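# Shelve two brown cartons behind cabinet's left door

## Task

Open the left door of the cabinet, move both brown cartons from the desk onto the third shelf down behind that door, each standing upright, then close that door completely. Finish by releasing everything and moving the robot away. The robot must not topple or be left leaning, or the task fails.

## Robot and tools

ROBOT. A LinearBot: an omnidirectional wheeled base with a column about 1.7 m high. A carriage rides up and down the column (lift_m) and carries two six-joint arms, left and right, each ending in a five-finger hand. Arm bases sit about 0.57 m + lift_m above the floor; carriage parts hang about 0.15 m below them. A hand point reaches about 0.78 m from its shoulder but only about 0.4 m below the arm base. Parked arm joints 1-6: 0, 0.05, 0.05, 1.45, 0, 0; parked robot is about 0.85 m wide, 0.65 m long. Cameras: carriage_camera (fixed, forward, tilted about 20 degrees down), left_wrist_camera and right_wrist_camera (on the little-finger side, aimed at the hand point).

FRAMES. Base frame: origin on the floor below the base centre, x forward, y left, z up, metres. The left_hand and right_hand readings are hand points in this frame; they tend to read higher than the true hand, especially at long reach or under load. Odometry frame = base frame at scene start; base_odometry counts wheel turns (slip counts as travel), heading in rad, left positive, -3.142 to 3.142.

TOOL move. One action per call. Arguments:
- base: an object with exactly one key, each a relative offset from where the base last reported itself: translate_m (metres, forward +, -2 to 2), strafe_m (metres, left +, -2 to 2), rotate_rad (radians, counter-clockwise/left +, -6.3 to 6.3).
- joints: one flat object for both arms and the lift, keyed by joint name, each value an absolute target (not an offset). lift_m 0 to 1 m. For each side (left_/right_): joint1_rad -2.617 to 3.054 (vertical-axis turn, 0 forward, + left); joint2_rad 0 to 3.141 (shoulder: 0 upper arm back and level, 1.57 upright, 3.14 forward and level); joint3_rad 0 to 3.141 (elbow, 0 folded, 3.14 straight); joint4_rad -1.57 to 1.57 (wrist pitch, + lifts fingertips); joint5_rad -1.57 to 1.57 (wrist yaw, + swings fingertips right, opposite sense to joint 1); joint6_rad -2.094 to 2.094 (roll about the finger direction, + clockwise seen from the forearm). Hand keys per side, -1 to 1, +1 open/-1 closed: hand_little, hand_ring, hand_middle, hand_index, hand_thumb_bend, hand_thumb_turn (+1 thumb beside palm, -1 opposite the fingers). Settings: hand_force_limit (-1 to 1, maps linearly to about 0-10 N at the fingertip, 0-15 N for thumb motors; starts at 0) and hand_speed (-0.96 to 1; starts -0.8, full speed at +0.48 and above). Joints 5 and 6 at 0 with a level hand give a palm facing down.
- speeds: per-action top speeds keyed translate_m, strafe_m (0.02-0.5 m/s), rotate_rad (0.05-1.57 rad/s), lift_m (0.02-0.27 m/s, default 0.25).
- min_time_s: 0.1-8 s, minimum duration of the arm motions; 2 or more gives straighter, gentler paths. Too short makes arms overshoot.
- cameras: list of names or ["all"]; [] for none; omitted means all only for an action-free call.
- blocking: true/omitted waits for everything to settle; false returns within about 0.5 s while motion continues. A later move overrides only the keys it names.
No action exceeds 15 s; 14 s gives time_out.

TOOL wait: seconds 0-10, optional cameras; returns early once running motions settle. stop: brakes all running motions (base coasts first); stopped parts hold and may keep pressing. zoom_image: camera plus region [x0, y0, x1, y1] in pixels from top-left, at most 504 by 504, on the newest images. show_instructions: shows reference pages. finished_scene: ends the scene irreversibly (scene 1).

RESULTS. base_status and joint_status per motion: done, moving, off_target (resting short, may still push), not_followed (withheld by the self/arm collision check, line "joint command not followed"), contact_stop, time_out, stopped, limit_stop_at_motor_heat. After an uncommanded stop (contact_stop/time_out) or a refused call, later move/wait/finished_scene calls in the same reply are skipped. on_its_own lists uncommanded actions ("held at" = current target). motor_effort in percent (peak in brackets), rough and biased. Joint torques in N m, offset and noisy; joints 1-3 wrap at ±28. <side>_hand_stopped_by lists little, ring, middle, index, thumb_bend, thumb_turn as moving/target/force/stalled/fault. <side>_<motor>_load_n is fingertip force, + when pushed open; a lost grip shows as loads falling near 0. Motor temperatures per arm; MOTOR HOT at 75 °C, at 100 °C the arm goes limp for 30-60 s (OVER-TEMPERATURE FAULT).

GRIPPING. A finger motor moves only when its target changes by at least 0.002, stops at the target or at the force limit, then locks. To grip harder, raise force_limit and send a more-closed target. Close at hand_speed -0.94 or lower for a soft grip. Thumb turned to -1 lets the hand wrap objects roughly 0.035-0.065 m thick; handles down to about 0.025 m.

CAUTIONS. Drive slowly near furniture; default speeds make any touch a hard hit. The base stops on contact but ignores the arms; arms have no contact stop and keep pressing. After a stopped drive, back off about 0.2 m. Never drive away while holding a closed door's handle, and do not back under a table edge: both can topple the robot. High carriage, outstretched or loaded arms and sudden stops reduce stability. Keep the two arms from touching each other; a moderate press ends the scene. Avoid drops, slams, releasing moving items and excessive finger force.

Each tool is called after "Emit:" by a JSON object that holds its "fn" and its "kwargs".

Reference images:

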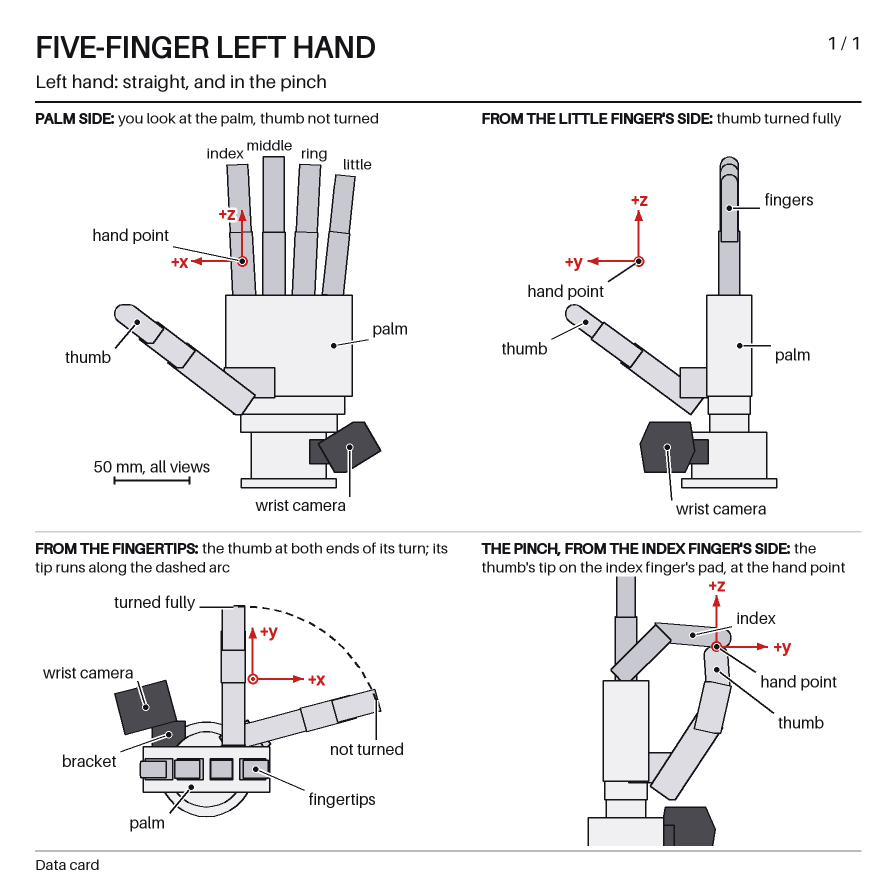

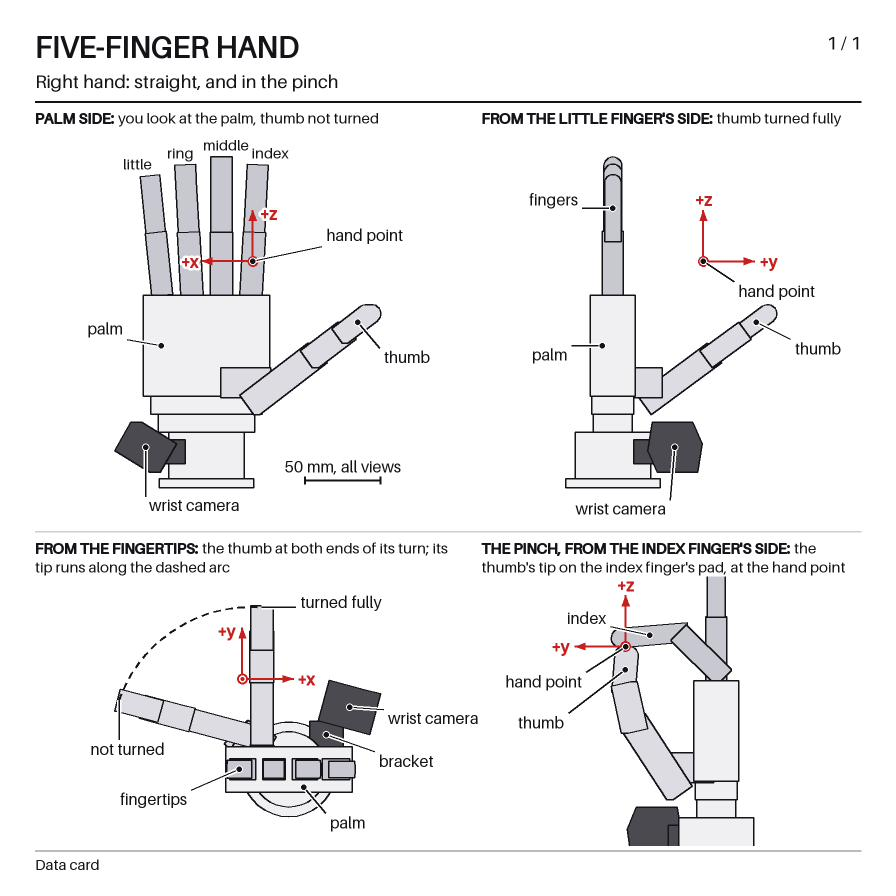

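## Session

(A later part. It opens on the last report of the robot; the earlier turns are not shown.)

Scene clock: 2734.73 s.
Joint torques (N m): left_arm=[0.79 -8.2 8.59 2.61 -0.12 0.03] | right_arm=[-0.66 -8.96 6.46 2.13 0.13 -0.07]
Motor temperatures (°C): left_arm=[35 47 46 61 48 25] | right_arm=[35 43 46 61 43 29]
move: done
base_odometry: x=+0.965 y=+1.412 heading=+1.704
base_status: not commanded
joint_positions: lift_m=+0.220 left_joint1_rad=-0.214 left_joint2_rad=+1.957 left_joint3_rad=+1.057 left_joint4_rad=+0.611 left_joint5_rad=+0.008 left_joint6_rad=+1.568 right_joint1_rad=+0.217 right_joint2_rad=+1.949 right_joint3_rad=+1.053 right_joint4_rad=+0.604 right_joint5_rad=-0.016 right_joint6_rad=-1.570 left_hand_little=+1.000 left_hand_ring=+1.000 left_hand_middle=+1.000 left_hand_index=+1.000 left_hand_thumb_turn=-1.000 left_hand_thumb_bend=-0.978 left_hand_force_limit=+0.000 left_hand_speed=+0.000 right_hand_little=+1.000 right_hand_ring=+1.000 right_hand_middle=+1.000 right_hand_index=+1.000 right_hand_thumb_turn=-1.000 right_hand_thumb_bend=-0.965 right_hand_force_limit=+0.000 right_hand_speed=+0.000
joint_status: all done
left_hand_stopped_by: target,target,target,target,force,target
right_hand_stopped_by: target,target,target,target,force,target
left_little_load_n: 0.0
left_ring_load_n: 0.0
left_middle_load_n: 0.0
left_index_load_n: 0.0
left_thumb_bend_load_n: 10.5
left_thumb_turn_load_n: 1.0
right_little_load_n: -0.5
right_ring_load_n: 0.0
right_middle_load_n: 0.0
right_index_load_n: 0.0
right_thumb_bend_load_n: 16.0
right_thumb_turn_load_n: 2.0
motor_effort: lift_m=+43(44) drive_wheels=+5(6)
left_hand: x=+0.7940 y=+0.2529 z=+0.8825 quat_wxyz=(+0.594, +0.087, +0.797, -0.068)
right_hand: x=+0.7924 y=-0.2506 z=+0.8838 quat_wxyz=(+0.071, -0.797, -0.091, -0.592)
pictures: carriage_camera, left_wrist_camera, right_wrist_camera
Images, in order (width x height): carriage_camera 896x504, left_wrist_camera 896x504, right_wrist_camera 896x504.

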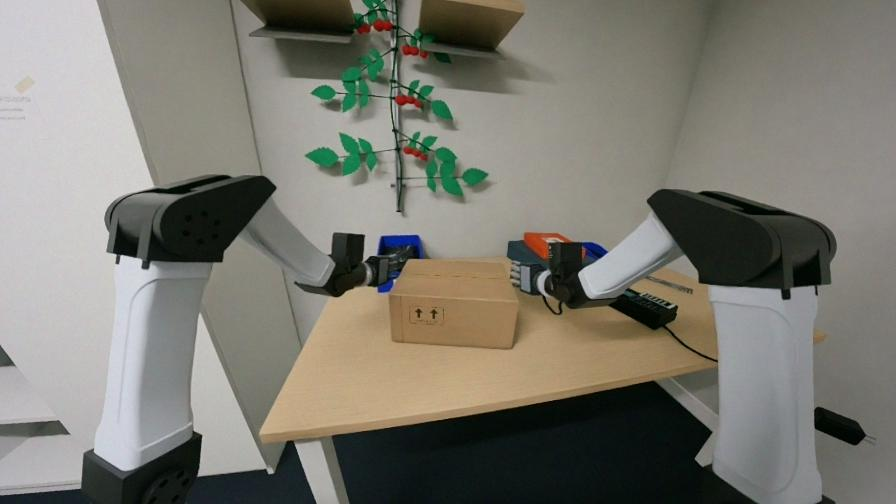

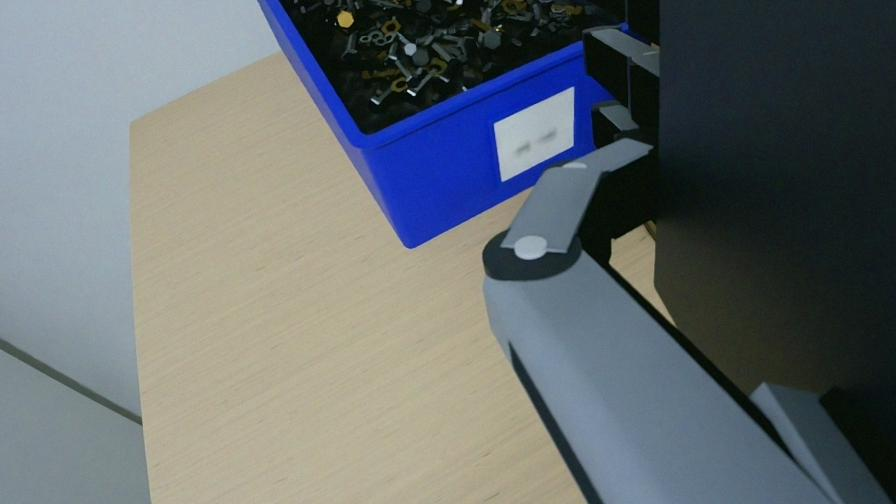

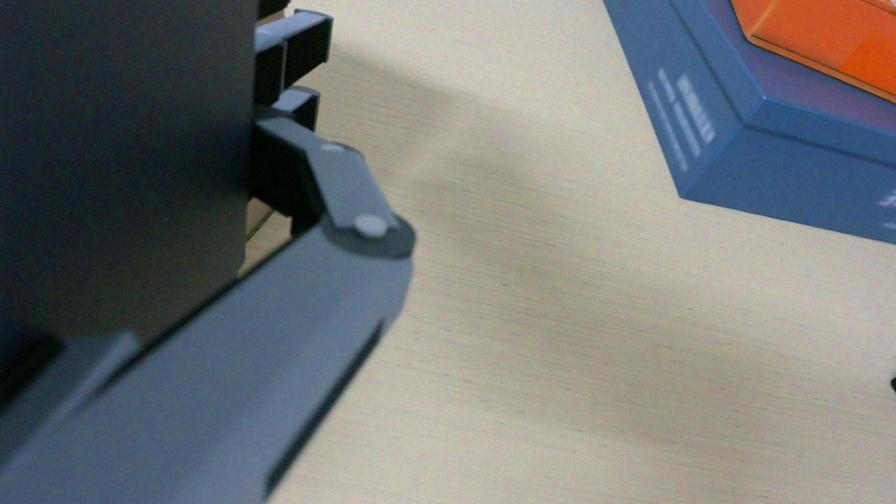

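Emit:
{"fn": "move", "kwargs": {"base": {"translate_m": -0.3}, "speeds": {"translate_m": 0.15}}}

Emit:
{"fn": "move", "kwargs": {"base": {"rotate_rad": -0.055}, "joints": {"left_joint4_rad": 0.93, "right_joint4_rad": 0.93, "lift_m": 0.115}, "speeds": {"rotate_rad": 0.15, "lift_m": 0.1}, "min_time_s": 2}}

Emit:
{"fn": "move", "kwargs": {"base": {"strafe_m": 0.037}, "speeds": {"strafe_m": 0.1}, "cameras": ["carriage_camera"]}}

Emit:
{"fn": "zoom_image", "kwargs": {"camera": "carriage_camera", "region": [340, 150, 580, 320]}}

Scene clock: 2756.97 s.
Joint torques (N m): left_arm=[0.58 -8.5 8.53 2.5 -0.13 -0.01] | right_arm=[-0.72 -9.06 6.57 2.06 0.11 -0.06]
Motor temperatures (°C): left_arm=[34 47 46 59 43 25] | right_arm=[33 44 46 60 38 29]
move: done
base_odometry: x=+1.005 y=+1.115 heading=+1.705
base_status: done
joint_positions: lift_m=+0.220 left_joint1_rad=-0.212 left_joint2_rad=+1.957 left_joint3_rad=+1.057 left_joint4_rad=+0.617 left_joint5_rad=+0.006 left_joint6_rad=+1.568 right_joint1_rad=+0.215 right_joint2_rad=+1.949 right_joint3_rad=+1.053 right_joint4_rad=+0.610 right_joint5_rad=-0.014 right_joint6_rad=-1.570 left_hand_little=+1.000 left_hand_ring=+1.000 left_hand_middle=+1.000 left_hand_index=+1.000 left_hand_thumb_turn=-1.000 left_hand_thumb_bend=-0.978 left_hand_force_limit=+0.000 left_hand_speed=+0.000 right_hand_little=+1.000 right_hand_ring=+1.000 right_hand_middle=+1.000 right_hand_index=+1.000 right_hand_thumb_turn=-1.000 right_hand_thumb_bend=-0.965 right_hand_force_limit=+0.000 right_hand_speed=+0.000
joint_status: not commanded
left_hand_stopped_by: target,target,target,target,force,target
right_hand_stopped_by: target,target,target,target,force,target
left_little_load_n: 0.0
left_ring_load_n: 0.0
left_middle_load_n: 0.0
left_index_load_n: 0.0
left_thumb_bend_load_n: 10.5
left_thumb_turn_load_n: 1.0
right_little_load_n: 0.0
right_ring_load_n: 0.0
right_middle_load_n: 0.0
right_index_load_n: 0.0
right_thumb_bend_load_n: 16.0
right_thumb_turn_load_n: 2.5
motor_effort: lift_m=+43(43) drive_wheels=-3(17)
left_hand: x=+0.7948 y=+0.2547 z=+0.8842 quat_wxyz=(+0.596, +0.085, +0.795, -0.067)
right_hand: x=+0.7931 y=-0.2514 z=+0.8854 quat_wxyz=(+0.070, -0.796, -0.090, -0.595)
pictures: none

Scene clock: 2759.27 s.
Joint torques (N m): left_arm=[0.58 -8.14 8.46 2.55 -0.12 0.02] | right_arm=[0.01 -8.88 6.41 2.15 0.09 -0.06]
Motor temperatures (°C): left_arm=[33 47 46 58 42 25] | right_arm=[33 44 46 60 38 29]
move: done
base_odometry: x=+1.005 y=+1.115 heading=+1.650
base_status: done
joint_positions: lift_m=+0.115 left_joint1_rad=-0.211 left_joint2_rad=+1.957 left_joint3_rad=+1.058 left_joint4_rad=+0.920 left_joint5_rad=+0.003 left_joint6_rad=+1.568 right_joint1_rad=+0.210 right_joint2_rad=+1.949 right_joint3_rad=+1.055 right_joint4_rad=+0.913 right_joint5_rad=-0.011 right_joint6_rad=-1.570 left_hand_little=+1.000 left_hand_ring=+1.000 left_hand_middle=+1.000 left_hand_index=+1.000 left_hand_thumb_turn=-1.000 left_hand_thumb_bend=-0.978 left_hand_force_limit=+0.000 left_hand_speed=+0.000 right_hand_little=+1.000 right_hand_ring=+1.000 right_hand_middle=+1.000 right_hand_index=+1.000 right_hand_thumb_turn=-1.000 right_hand_thumb_bend=-0.965 right_hand_force_limit=+0.000 right_hand_speed=+0.000
joint_status: all done
left_hand_stopped_by: target,target,target,target,force,target
right_hand_stopped_by: target,target,target,target,force,target
left_little_load_n: 0.0
left_ring_load_n: 0.0
left_middle_load_n: 0.5
left_index_load_n: 0.0
left_thumb_bend_load_n: 10.5
left_thumb_turn_load_n: 1.0
right_little_load_n: 0.0
right_ring_load_n: 0.5
right_middle_load_n: 0.0
right_index_load_n: 0.0
right_thumb_bend_load_n: 15.5
right_thumb_turn_load_n: 2.5
motor_effort: lift_m=+46(46) drive_wheels=-7(14)
left_hand: x=+0.8145 y=+0.2518 z=+0.8583 quat_wxyz=(+0.710, +0.074, +0.696, -0.077)
right_hand: x=+0.8134 y=-0.2508 z=+0.8603 quat_wxyz=(+0.079, -0.696, -0.077, -0.709)
pictures: none

Scene clock: 2760.33 s.
Joint torques (N m): left_arm=[0.03 -8.34 8.42 2.47 -0.08 0.05] | right_arm=[-0.36 -8.69 6.42 2.07 0.09 -0.07]
Motor temperatures (°C): left_arm=[33 47 46 58 42 25] | right_arm=[33 44 46 60 38 29]
move: done
base_odometry: x=+0.968 y=+1.112 heading=+1.650
base_status: done
joint_positions: lift_m=+0.115 left_joint1_rad=-0.209 left_joint2_rad=+1.957 left_joint3_rad=+1.058 left_joint4_rad=+0.924 left_joint5_rad=+0.001 left_joint6_rad=+1.568 right_joint1_rad=+0.212 right_joint2_rad=+1.949 right_joint3_rad=+1.055 right_joint4_rad=+0.917 right_joint5_rad=-0.010 right_joint6_rad=-1.570 left_hand_little=+1.000 left_hand_ring=+1.000 left_hand_middle=+1.000 left_hand_index=+1.000 left_hand_thumb_turn=-1.000 left_hand_thumb_bend=-0.978 left_hand_force_limit=+0.000 left_hand_speed=+0.000 right_hand_little=+1.000 right_hand_ring=+1.000 right_hand_middle=+1.000 right_hand_index=+1.000 right_hand_thumb_turn=-1.000 right_hand_thumb_bend=-0.965 right_hand_force_limit=+0.000 right_hand_speed=+0.000
joint_status: not commanded
left_hand_stopped_by: target,target,target,target,force,target
right_hand_stopped_by: target,target,target,target,force,target
left_little_load_n: 0.0
left_ring_load_n: 0.0
left_middle_load_n: 0.0
left_index_load_n: 0.0
left_thumb_bend_load_n: 11.0
left_thumb_turn_load_n: 1.0
right_little_load_n: 0.0
right_ring_load_n: 0.0
right_middle_load_n: 0.0
right_index_load_n: 0.0
right_thumb_bend_load_n: 16.0
right_thumb_turn_load_n: 2.0
motor_effort: lift_m=+45(46) drive_wheels=+5(15)
left_hand: x=+0.8147 y=+0.2532 z=+0.8597 quat_wxyz=(+0.712, +0.072, +0.695, -0.076)
right_hand: x=+0.8133 y=-0.2499 z=+0.8615 quat_wxyz=(+0.079, -0.695, -0.077, -0.711)
Images, in order (width x height): carriage_camera 896x504.

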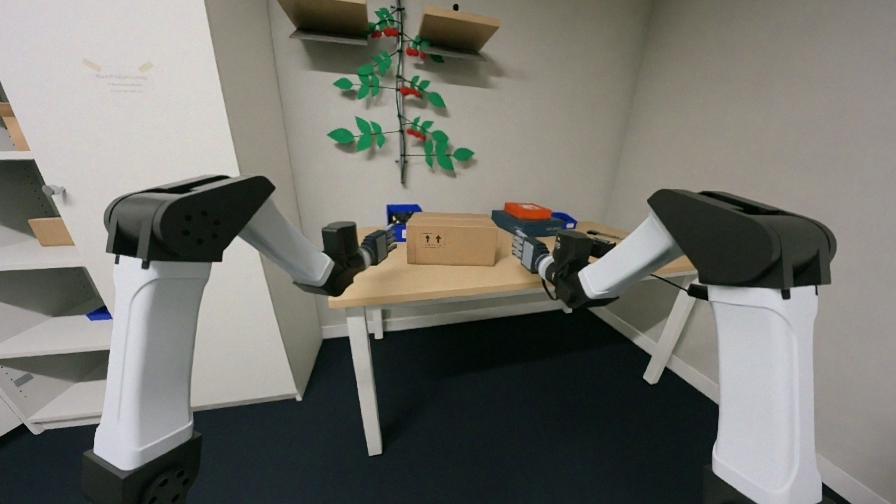

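Scaled by 2.100 from the camera's image (finer frame: 1280x720).

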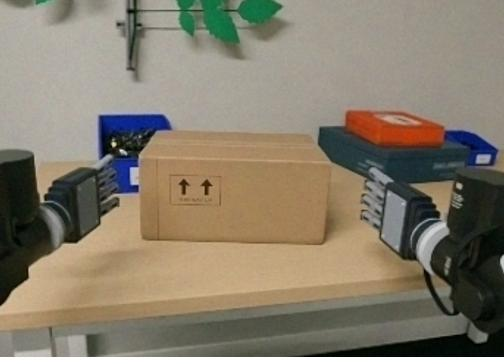

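Emit:
{"fn": "move", "kwargs": {"base": {"translate_m": 0.15}, "joints": {"lift_m": 0.1}, "speeds": {"translate_m": 0.06, "lift_m": 0.05}, "cameras": ["all"]}}

Emit:
{"fn": "zoom_image", "kwargs": {"camera": "carriage_camera", "region": [340, 150, 580, 320]}}

Scene clock: 2773.97 s.
Joint torques (N m): left_arm=[0.27 -8.32 8.59 2.48 -0.11 0.06] | right_arm=[-0.13 -8.95 6.42 2.09 0.09 -0.07]
Motor temperatures (°C): left_arm=[33 47 46 58 40 25] | right_arm=[32 44 45 59 36 29]
move: done
base_odometry: x=+0.956 y=+1.261 heading=+1.651
base_status: done
joint_positions: lift_m=+0.100 left_joint1_rad=-0.209 left_joint2_rad=+1.957 left_joint3_rad=+1.058 left_joint4_rad=+0.927 left_joint5_rad=+0.001 left_joint6_rad=+1.568 right_joint1_rad=+0.212 right_joint2_rad=+1.949 right_joint3_rad=+1.055 right_joint4_rad=+0.921 right_joint5_rad=-0.010 right_joint6_rad=-1.570 left_hand_little=+1.000 left_hand_ring=+1.000 left_hand_middle=+1.000 left_hand_index=+1.000 left_hand_thumb_turn=-1.000 left_hand_thumb_bend=-0.978 left_hand_force_limit=+0.000 left_hand_speed=+0.000 right_hand_little=+1.000 right_hand_ring=+1.000 right_hand_middle=+1.000 right_hand_index=+1.000 right_hand_thumb_turn=-1.000 right_hand_thumb_bend=-0.965 right_hand_force_limit=+0.000 right_hand_speed=+0.000
joint_status: all done
left_hand_stopped_by: target,target,target,target,force,target
right_hand_stopped_by: target,target,target,target,force,target
left_little_load_n: -0.5
left_ring_load_n: 0.0
left_middle_load_n: 0.0
left_index_load_n: 0.0
left_thumb_bend_load_n: 11.0
left_thumb_turn_load_n: 1.0
right_little_load_n: 0.0
right_ring_load_n: 0.0
right_middle_load_n: 0.0
right_index_load_n: 0.0
right_thumb_bend_load_n: 16.0
right_thumb_turn_load_n: 2.0
motor_effort: lift_m=+45(45) drive_wheels=+5(13)
left_hand: x=+0.8147 y=+0.2532 z=+0.8455 quat_wxyz=(+0.713, +0.072, +0.694, -0.076)
right_hand: x=+0.8134 y=-0.2500 z=+0.8476 quat_wxyz=(+0.079, -0.693, -0.077, -0.712)
pictures: carriage_camera, left_wrist_camera, right_wrist_camera
Images, in order (width x height): carriage_camera 896x504, left_wrist_camera 896x504, right_wrist_camera 896x504.

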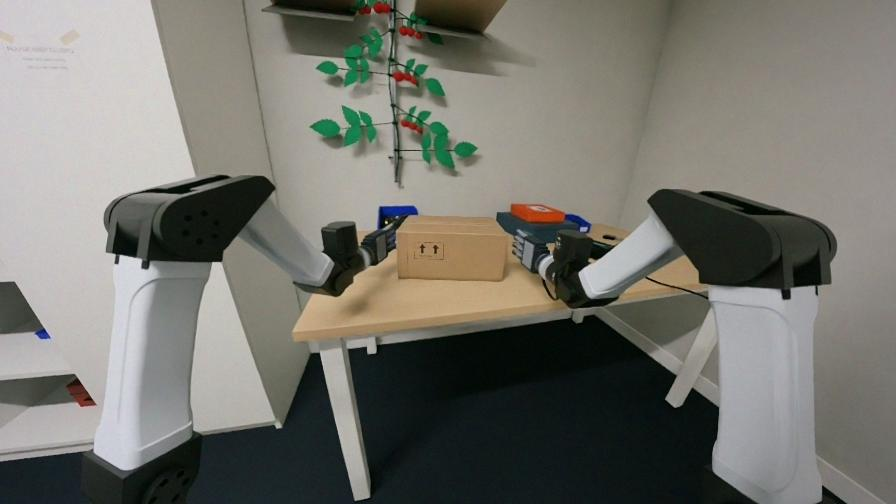

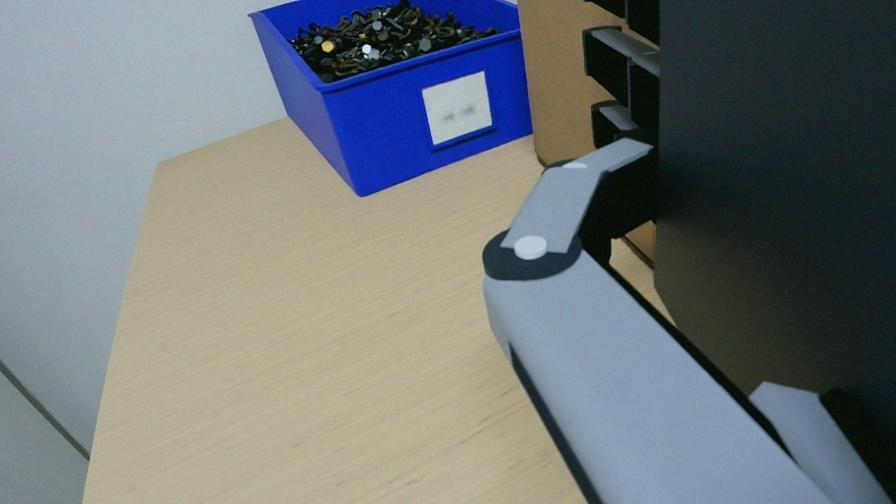

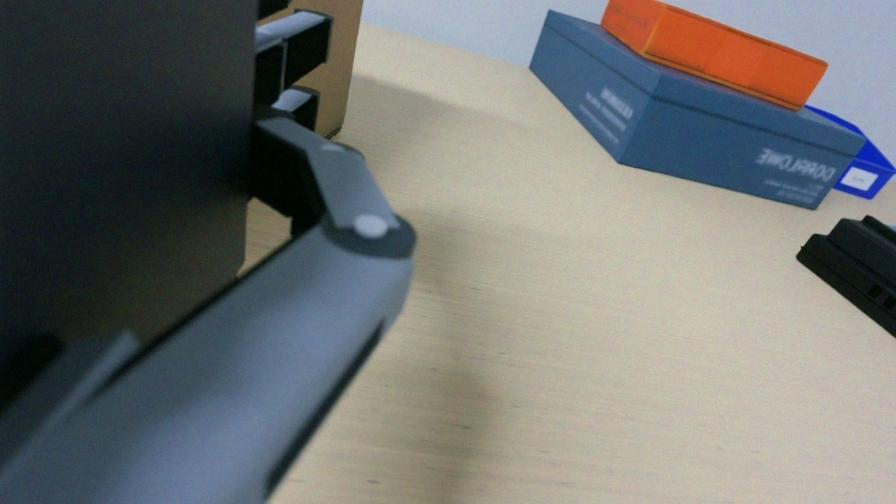

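Scaled by 2.100 from the camera's image (finer frame: 1280x720).

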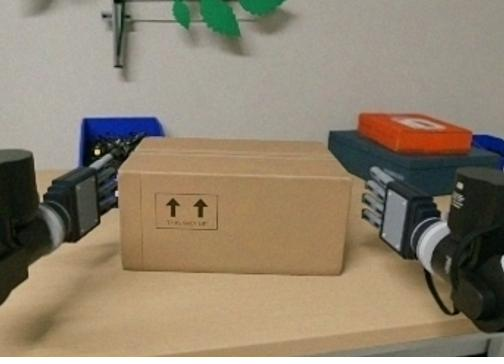

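Emit:
{"fn": "move", "kwargs": {"joints": {"left_joint1_rad": -0.265, "right_joint1_rad": 0.265, "left_joint5_rad": 0.03, "right_joint5_rad": -0.03}, "min_time_s": 2}}

Emit:
{"fn": "move", "kwargs": {"joints": {"left_joint1_rad": -0.36, "right_joint1_rad": 0.36, "left_joint5_rad": 0.27, "right_joint5_rad": -0.27}, "min_time_s": 3, "cameras": ["all"]}}

Emit:
{"fn": "zoom_image", "kwargs": {"camera": "carriage_camera", "region": [340, 150, 580, 320]}}

Scene clock: 2780.70 s.
Joint torques (N m): left_arm=[-0.94 -8.18 8.54 2.47 0.27 0.02] | right_arm=[0.68 -8.99 6.42 2.09 -0.16 -0.05]
Motor temperatures (°C): left_arm=[33 47 46 58 40 25] | right_arm=[32 44 45 59 36 29]
move: off_target
base_odometry: x=+0.956 y=+1.261 heading=+1.651
base_status: not commanded
joint_positions: lift_m=+0.100 left_joint1_rad=-0.249 left_joint2_rad=+1.957 left_joint3_rad=+1.058 left_joint4_rad=+0.927 left_joint5_rad=-0.004 left_joint6_rad=+1.568 right_joint1_rad=+0.258 right_joint2_rad=+1.949 right_joint3_rad=+1.055 right_joint4_rad=+0.921 right_joint5_rad=-0.014 right_joint6_rad=-1.570 left_hand_little=+1.000 left_hand_ring=+1.000 left_hand_middle=+1.000 left_hand_index=+1.000 left_hand_thumb_turn=-1.000 left_hand_thumb_bend=-0.978 left_hand_force_limit=+0.000 left_hand_speed=+0.000 right_hand_little=+1.000 right_hand_ring=+1.000 right_hand_middle=+1.000 right_hand_index=+1.000 right_hand_thumb_turn=-1.000 right_hand_thumb_bend=-0.965 right_hand_force_limit=+0.000 right_hand_speed=+0.000
joint_status: left_joint5_rad off_target (ended at -0.004, target +0.030); the others done
left_hand_stopped_by: target,target,target,target,force,target
right_hand_stopped_by: target,target,target,target,force,target
left_little_load_n: 0.0
left_ring_load_n: 0.0
left_middle_load_n: -2.0
left_index_load_n: 0.0
left_thumb_bend_load_n: 10.5
left_thumb_turn_load_n: 1.0
right_little_load_n: 0.0
right_ring_load_n: 0.0
right_middle_load_n: 0.0
right_index_load_n: 0.0
right_thumb_bend_load_n: 16.0
right_thumb_turn_load_n: 2.0
motor_effort: lift_m=+44(45) drive_wheels=+5(6)
left_hand: x=+0.8116 y=+0.2305 z=+0.8455 quat_wxyz=(+0.711, +0.084, +0.692, -0.089)
right_hand: x=+0.8098 y=-0.2221 z=+0.8476 quat_wxyz=(+0.097, -0.691, -0.094, -0.710)
pictures: none

Scene clock: 2784.00 s.
Joint torques (N m): left_arm=[-7.66 -8.28 8.57 2.45 2.54 -0.01] | right_arm=[8.12 -8.98 6.24 2.08 -2.26 -0.05]
Motor temperatures (°C): left_arm=[33 47 46 58 40 25] | right_arm=[32 44 45 59 36 29]
move: off_target
base_odometry: x=+0.956 y=+1.261 heading=+1.651
base_status: not commanded
joint_positions: lift_m=+0.100 left_joint1_rad=-0.270 left_joint2_rad=+1.957 left_joint3_rad=+1.058 left_joint4_rad=+0.927 left_joint5_rad=-0.004 left_joint6_rad=+1.573 right_joint1_rad=+0.263 right_joint2_rad=+1.949 right_joint3_rad=+1.055 right_joint4_rad=+0.921 right_joint5_rad=-0.020 right_joint6_rad=-1.570 left_hand_little=+1.000 left_hand_ring=+1.000 left_hand_middle=+0.999 left_hand_index=+1.000 left_hand_thumb_turn=-1.000 left_hand_thumb_bend=-0.978 left_hand_force_limit=+0.000 left_hand_speed=+0.000 right_hand_little=+1.000 right_hand_ring=+1.000 right_hand_middle=+0.999 right_hand_index=+1.000 right_hand_thumb_turn=-1.000 right_hand_thumb_bend=-0.965 right_hand_force_limit=+0.000 right_hand_speed=+0.000
joint_status: left_joint1_rad off_target (ended at -0.270, target -0.360); left_joint5_rad off_target (ended at -0.004, target +0.270); right_joint1_rad off_target (ended at +0.263, target +0.360); right_joint5_rad off_target (ended at -0.020, target -0.270)
left_hand_stopped_by: target,target,target,target,force,target
right_hand_stopped_by: target,target,target,target,force,target
left_little_load_n: 0.0
left_ring_load_n: -2.5
left_middle_load_n: -7.5
left_index_load_n: -2.5
left_thumb_bend_load_n: 11.0
left_thumb_turn_load_n: 1.0
right_little_load_n: 0.0
right_ring_load_n: -2.5
right_middle_load_n: -9.0
right_index_load_n: -0.5
right_thumb_bend_load_n: 16.0
right_thumb_turn_load_n: 2.0
motor_effort: lift_m=+42(45) drive_wheels=+5(6)
left_hand: x=+0.8098 y=+0.2186 z=+0.8458 quat_wxyz=(+0.710, +0.093, +0.691, -0.094)
right_hand: x=+0.8093 y=-0.2178 z=+0.8476 quat_wxyz=(+0.101, -0.691, -0.098, -0.709)
pictures: carriage_camera, left_wrist_camera, right_wrist_camera
Images, in order (width x height): carriage_camera 896x504, left_wrist_camera 896x504, right_wrist_camera 896x504.

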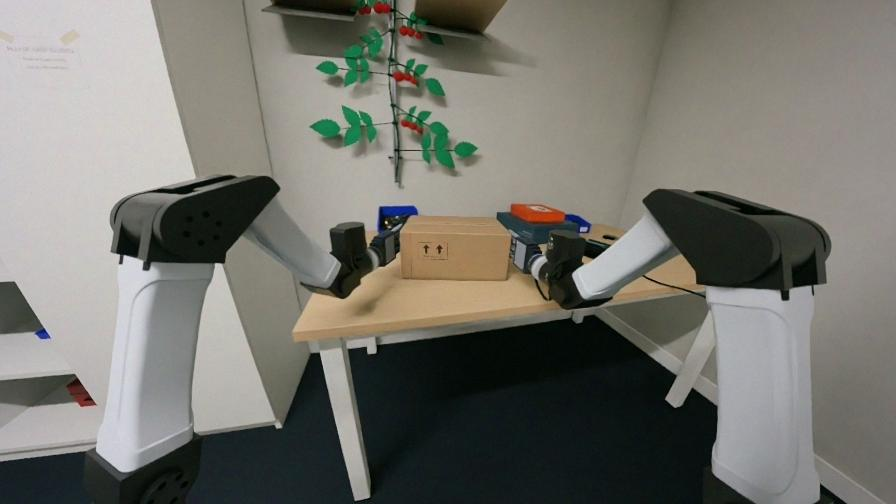

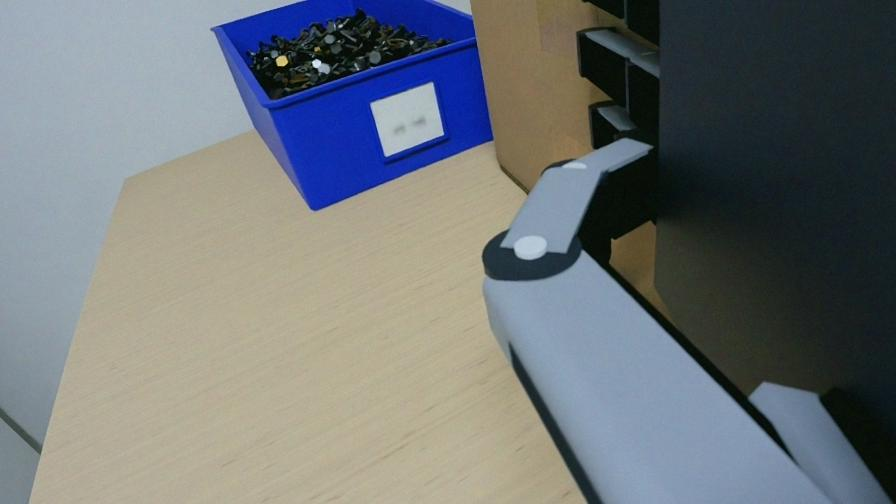

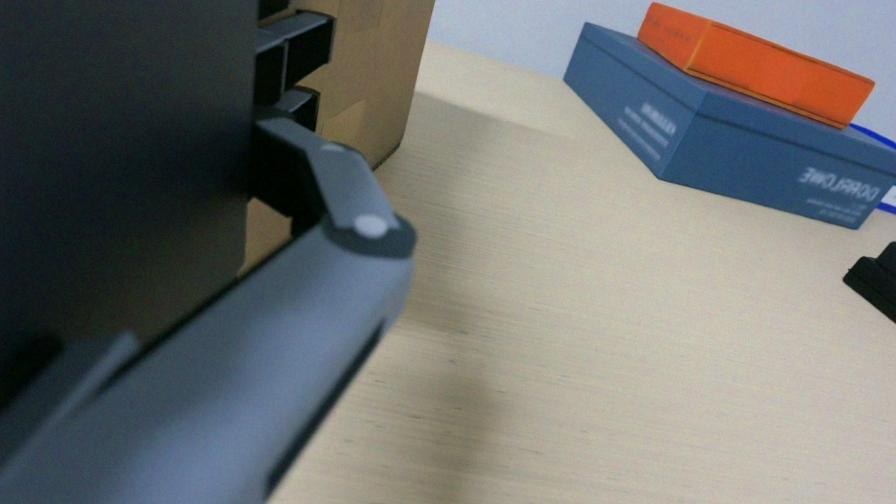

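Scaled by 2.100 from the camera's image (finer frame: 1280x720).

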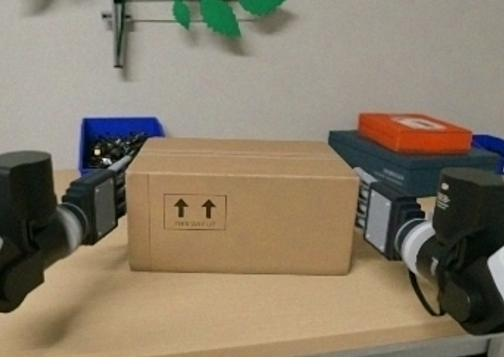

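Emit:
{"fn": "move", "kwargs": {"joints": {"lift_m": 0.125, "left_joint4_rad": 0.99, "right_joint4_rad": 0.99}, "speeds": {"lift_m": 0.02}, "min_time_s": 2, "cameras": ["carriage_camera"]}}

Emit:
{"fn": "zoom_image", "kwargs": {"camera": "carriage_camera", "region": [340, 150, 580, 320]}}

Scene clock: 2789.50 s.
Joint torques (N m): left_arm=[-7.35 -8.4 8.53 3.61 2.54 -0.04] | right_arm=[8.13 -8.99 6.34 3.02 -2.32 -0.07]
Motor temperatures (°C): left_arm=[33 47 46 58 42 25] | right_arm=[33 44 45 59 37 29]
move: off_target
base_odometry: x=+0.956 y=+1.261 heading=+1.651
base_status: not commanded
joint_positions: lift_m=+0.125 left_joint1_rad=-0.272 left_joint2_rad=+1.957 left_joint3_rad=+1.058 left_joint4_rad=+0.883 left_joint5_rad=-0.004 left_joint6_rad=+1.573 right_joint1_rad=+0.263 right_joint2_rad=+1.949 right_joint3_rad=+1.055 right_joint4_rad=+0.878 right_joint5_rad=-0.016 right_joint6_rad=-1.570 left_hand_little=+1.000 left_hand_ring=+1.000 left_hand_middle=+0.999 left_hand_index=+1.000 left_hand_thumb_turn=-1.000 left_hand_thumb_bend=-0.978 left_hand_force_limit=+0.000 left_hand_speed=+0.000 right_hand_little=+1.000 right_hand_ring=+1.000 right_hand_middle=+0.999 right_hand_index=+1.000 right_hand_thumb_turn=-1.000 right_hand_thumb_bend=-0.965 right_hand_force_limit=+0.000 right_hand_speed=+0.000
joint_status: left_joint4_rad off_target (ended at +0.883, target +0.990); right_joint4_rad off_target (ended at +0.878, target +0.990); the others done
left_hand_stopped_by: target,target,target,target,force,target
right_hand_stopped_by: target,target,target,target,force,target
left_little_load_n: 0.0
left_ring_load_n: -3.5
left_middle_load_n: -7.5
left_index_load_n: -1.0
left_thumb_bend_load_n: 10.5
left_thumb_turn_load_n: 1.0
right_little_load_n: 0.0
right_ring_load_n: -4.5
right_middle_load_n: -9.0
right_index_load_n: 0.0
right_thumb_bend_load_n: 16.0
right_thumb_turn_load_n: 2.5
motor_effort: lift_m=+46(50) drive_wheels=+5(6)
left_hand: x=+0.8083 y=+0.2174 z=+0.8587 quat_wxyz=(+0.695, +0.096, +0.707, -0.093)
right_hand: x=+0.8080 y=-0.2189 z=+0.8609 quat_wxyz=(+0.098, -0.706, -0.099, -0.695)
Images, in order (width x height): carriage_camera 896x504.

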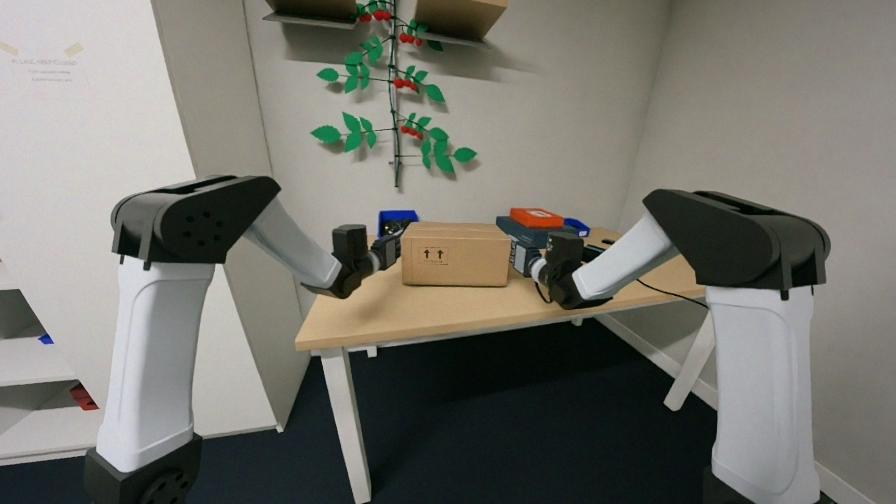

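Scaled by 2.100 from the camera's image (finer frame: 1280x720).

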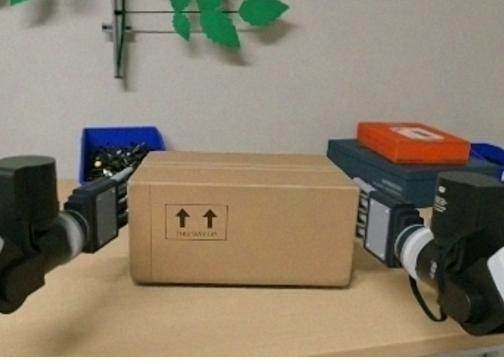

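Emit:
{"fn": "move", "kwargs": {"joints": {"lift_m": 0.155}, "speeds": {"lift_m": 0.02}, "cameras": ["carriage_camera"]}}

Emit:
{"fn": "zoom_image", "kwargs": {"camera": "carriage_camera", "region": [340, 150, 580, 320]}}

Scene clock: 2793.83 s.
Joint torques (N m): left_arm=[-7.24 -8.39 8.66 3.66 2.5 -0.02] | right_arm=[8.08 -8.98 6.32 3 -2.29 -0.08]
Motor temperatures (°C): left_arm=[34 47 46 60 43 25] | right_arm=[33 44 45 60 38 29]
move: done
base_odometry: x=+0.956 y=+1.261 heading=+1.651
base_status: not commanded
joint_positions: lift_m=+0.155 left_joint1_rad=-0.272 left_joint2_rad=+1.957 left_joint3_rad=+1.058 left_joint4_rad=+0.875 left_joint5_rad=-0.004 left_joint6_rad=+1.573 right_joint1_rad=+0.263 right_joint2_rad=+1.949 right_joint3_rad=+1.055 right_joint4_rad=+0.882 right_joint5_rad=-0.016 right_joint6_rad=-1.570 left_hand_little=+1.000 left_hand_ring=+1.000 left_hand_middle=+0.999 left_hand_index=+1.000 left_hand_thumb_turn=-1.000 left_hand_thumb_bend=-0.978 left_hand_force_limit=+0.000 left_hand_speed=+0.000 right_hand_little=+1.000 right_hand_ring=+1.000 right_hand_middle=+0.999 right_hand_index=+1.000 right_hand_thumb_turn=-1.000 right_hand_thumb_bend=-0.965 right_hand_force_limit=+0.000 right_hand_speed=+0.000
joint_status: all done
left_hand_stopped_by: target,target,target,target,force,target
right_hand_stopped_by: target,target,target,target,force,target
left_little_load_n: 0.0
left_ring_load_n: -3.5
left_middle_load_n: -7.5
left_index_load_n: -1.0
left_thumb_bend_load_n: 10.5
left_thumb_turn_load_n: 1.0
right_little_load_n: 0.0
right_ring_load_n: -4.0
right_middle_load_n: -9.0
right_index_load_n: -0.5
right_thumb_bend_load_n: 16.0
right_thumb_turn_load_n: 2.5
motor_effort: lift_m=+47(50) drive_wheels=+5(6)
left_hand: x=+0.8080 y=+0.2175 z=+0.8867 quat_wxyz=(+0.692, +0.097, +0.709, -0.093)
right_hand: x=+0.8082 y=-0.2189 z=+0.8919 quat_wxyz=(+0.098, -0.704, -0.099, -0.696)
Images, in order (width x height): carriage_camera 896x504.

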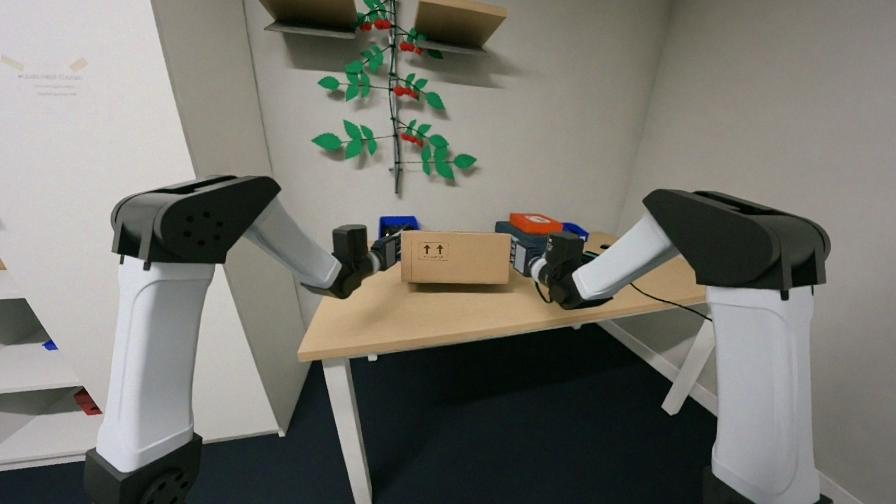

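Scaled by 2.100 from the camera's image (finer frame: 1280x720).

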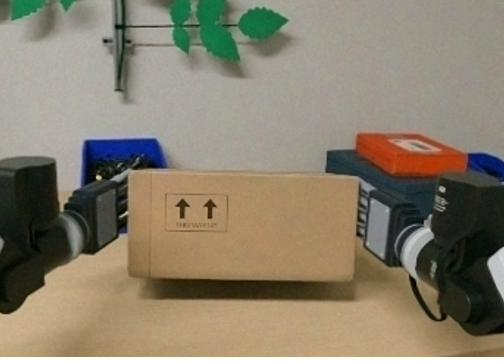

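Emit:
{"fn": "move", "kwargs": {"joints": {"lift_m": 0.1}, "speeds": {"lift_m": 0.02}}}

Emit:
{"fn": "move", "kwargs": {"joints": {"left_joint1_rad": -0.30, "left_joint5_rad": 0.12, "right_joint1_rad": 0.30, "right_joint5_rad": -0.12}, "min_time_s": 2}}

Emit:
{"fn": "move", "kwargs": {"joints": {"left_joint1_rad": -0.225, "left_joint5_rad": 0.0, "right_joint1_rad": 0.225, "right_joint5_rad": 0.0, "left_joint4_rad": 0.93, "right_joint4_rad": 0.93}, "min_time_s": 2, "cameras": ["carriage_camera"]}}

Emit:
{"fn": "zoom_image", "kwargs": {"camera": "carriage_camera", "region": [340, 150, 580, 320]}}

Scene clock: 2803.47 s.
Joint torques (N m): left_arm=[-7.21 -8.53 8.68 3.01 2.54 -0.06] | right_arm=[8.21 -8.98 6.42 2.49 -2.34 -0.06]
Motor temperatures (°C): left_arm=[35 48 46 60 45 25] | right_arm=[34 44 45 60 39 29]
move: done
base_odometry: x=+0.956 y=+1.261 heading=+1.651
base_status: not commanded
joint_positions: lift_m=+0.100 left_joint1_rad=-0.272 left_joint2_rad=+1.957 left_joint3_rad=+1.058 left_joint4_rad=+0.939 left_joint5_rad=-0.004 left_joint6_rad=+1.575 right_joint1_rad=+0.263 right_joint2_rad=+1.949 right_joint3_rad=+1.055 right_joint4_rad=+0.933 right_joint5_rad=-0.014 right_joint6_rad=-1.570 left_hand_little=+1.000 left_hand_ring=+1.000 left_hand_middle=+0.999 left_hand_index=+1.000 left_hand_thumb_turn=-1.000 left_hand_thumb_bend=-0.978 left_hand_force_limit=+0.000 left_hand_speed=+0.000 right_hand_little=+1.000 right_hand_ring=+1.000 right_hand_middle=+0.999 right_hand_index=+1.000 right_hand_thumb_turn=-1.000 right_hand_thumb_bend=-0.965 right_hand_force_limit=+0.000 right_hand_speed=+0.000
joint_status: all done
left_hand_stopped_by: target,target,target,target,force,target
right_hand_stopped_by: target,target,target,target,force,target
left_little_load_n: 0.0
left_ring_load_n: -2.5
left_middle_load_n: -8.0
left_index_load_n: -2.5
left_thumb_bend_load_n: 11.0
left_thumb_turn_load_n: 1.5
right_little_load_n: 0.0
right_ring_load_n: -2.5
right_middle_load_n: -10.0
right_index_load_n: -1.5
right_thumb_bend_load_n: 16.0
right_thumb_turn_load_n: 2.0
on_its_own: left_joint4_rad moved +0.064 toward your old target +0.990; right_joint4_rad moved +0.051 toward your old target +0.990
motor_effort: lift_m=+45(45) drive_wheels=+5(5)
left_hand: x=+0.8098 y=+0.2170 z=+0.8492 quat_wxyz=(+0.715, +0.094, +0.687, -0.095)
right_hand: x=+0.8095 y=-0.2188 z=+0.8509 quat_wxyz=(+0.100, -0.686, -0.096, -0.714)
pictures: none

Scene clock: 2805.77 s.
Joint torques (N m): left_arm=[-2.24 -8.47 8.59 3.04 1.22 -0.1] | right_arm=[3 -8.92 6.31 2.54 -1.11 -0.05]
Motor temperatures (°C): left_arm=[35 48 46 60 45 25] | right_arm=[34 44 45 60 39 29]
move: off_target
base_odometry: x=+0.956 y=+1.261 heading=+1.651
base_status: not commanded
joint_positions: lift_m=+0.100 left_joint1_rad=-0.271 left_joint2_rad=+1.957 left_joint3_rad=+1.058 left_joint4_rad=+0.937 left_joint5_rad=-0.014 left_joint6_rad=+1.575 right_joint1_rad=+0.263 right_joint2_rad=+1.949 right_joint3_rad=+1.055 right_joint4_rad=+0.931 right_joint5_rad=+0.002 right_joint6_rad=-1.570 left_hand_little=+1.000 left_hand_ring=+1.000 left_hand_middle=+0.999 left_hand_index=+1.000 left_hand_thumb_turn=-1.000 left_hand_thumb_bend=-0.978 left_hand_force_limit=+0.000 left_hand_speed=+0.000 right_hand_little=+1.000 right_hand_ring=+1.000 right_hand_middle=+0.999 right_hand_index=+1.000 right_hand_thumb_turn=-1.000 right_hand_thumb_bend=-0.965 right_hand_force_limit=+0.000 right_hand_speed=+0.000
joint_status: left_joint1_rad off_target (ended at -0.270, target -0.300); left_joint5_rad off_target (ended at -0.014, target +0.120); right_joint1_rad off_target (ended at +0.263, target +0.300); right_joint5_rad off_target (ended at +0.002, target -0.120)
left_hand_stopped_by: target,target,target,target,force,target
right_hand_stopped_by: target,target,target,target,force,target
left_little_load_n: 0.0
left_ring_load_n: -0.5
left_middle_load_n: -5.0
left_index_load_n: -0.5
left_thumb_bend_load_n: 11.0
left_thumb_turn_load_n: 1.0
right_little_load_n: 0.0
right_ring_load_n: -0.5
right_middle_load_n: -6.5
right_index_load_n: 0.0
right_thumb_bend_load_n: 16.0
right_thumb_turn_load_n: 2.0
motor_effort: lift_m=+43(45) drive_wheels=+5(6)
left_hand: x=+0.8098 y=+0.2202 z=+0.8485 quat_wxyz=(+0.714, +0.090, +0.688, -0.091)
right_hand: x=+0.8093 y=-0.2222 z=+0.8501 quat_wxyz=(+0.094, -0.688, -0.090, -0.714)
pictures: none

Scene clock: 2808.07 s.
Joint torques (N m): left_arm=[0.76 -8.46 8.61 2.4 -0.15 0] | right_arm=[-0.53 -8.9 6.34 1.99 0.07 -0.05]
Motor temperatures (°C): left_arm=[34 48 46 60 45 25] | right_arm=[34 44 45 60 39 29]
move: done
base_odometry: x=+0.956 y=+1.261 heading=+1.651
base_status: not commanded
joint_positions: lift_m=+0.100 left_joint1_rad=-0.229 left_joint2_rad=+1.957 left_joint3_rad=+1.058 left_joint4_rad=+0.934 left_joint5_rad=+0.008 left_joint6_rad=+1.575 right_joint1_rad=+0.231 right_joint2_rad=+1.949 right_joint3_rad=+1.055 right_joint4_rad=+0.928 right_joint5_rad=-0.011 right_joint6_rad=-1.570 left_hand_little=+1.000 left_hand_ring=+1.000 left_hand_middle=+1.000 left_hand_index=+1.000 left_hand_thumb_turn=-1.000 left_hand_thumb_bend=-0.978 left_hand_force_limit=+0.000 left_hand_speed=+0.000 right_hand_little=+1.000 right_hand_ring=+1.000 right_hand_middle=+1.000 right_hand_index=+1.000 right_hand_thumb_turn=-1.000 right_hand_thumb_bend=-0.965 right_hand_force_limit=+0.000 right_hand_speed=+0.000
joint_status: all done
left_hand_stopped_by: target,target,target,target,force,target
right_hand_stopped_by: target,target,target,target,force,target
left_little_load_n: 0.0
left_ring_load_n: 0.0
left_middle_load_n: 0.0
left_index_load_n: 0.0
left_thumb_bend_load_n: 10.5
left_thumb_turn_load_n: 1.0
right_little_load_n: 0.0
right_ring_load_n: 0.0
right_middle_load_n: 0.0
right_index_load_n: 0.0
right_thumb_bend_load_n: 16.0
right_thumb_turn_load_n: 2.0
motor_effort: lift_m=+43(45) drive_wheels=+5(6)
left_hand: x=+0.8136 y=+0.2399 z=+0.8478 quat_wxyz=(+0.714, +0.084, +0.690, -0.084)
right_hand: x=+0.8122 y=-0.2385 z=+0.8495 quat_wxyz=(+0.087, -0.690, -0.084, -0.714)
Images, in order (width x height): carriage_camera 896x504.

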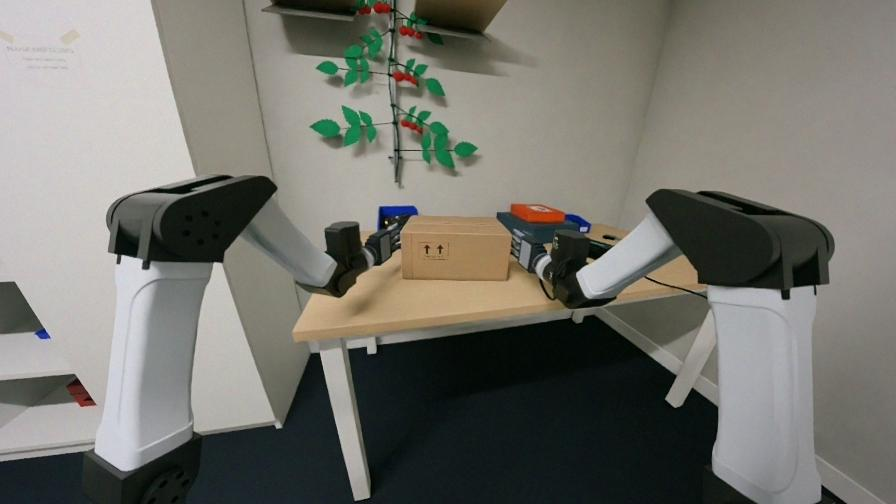

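Scaled by 2.100 from the camera's image (finer frame: 1280x720).

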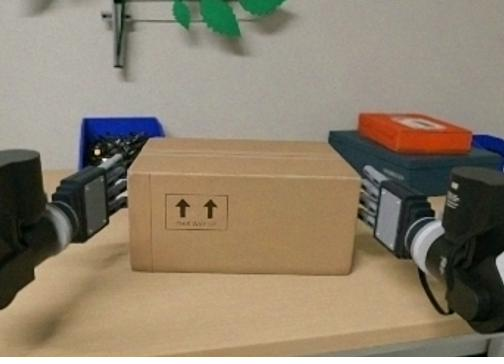

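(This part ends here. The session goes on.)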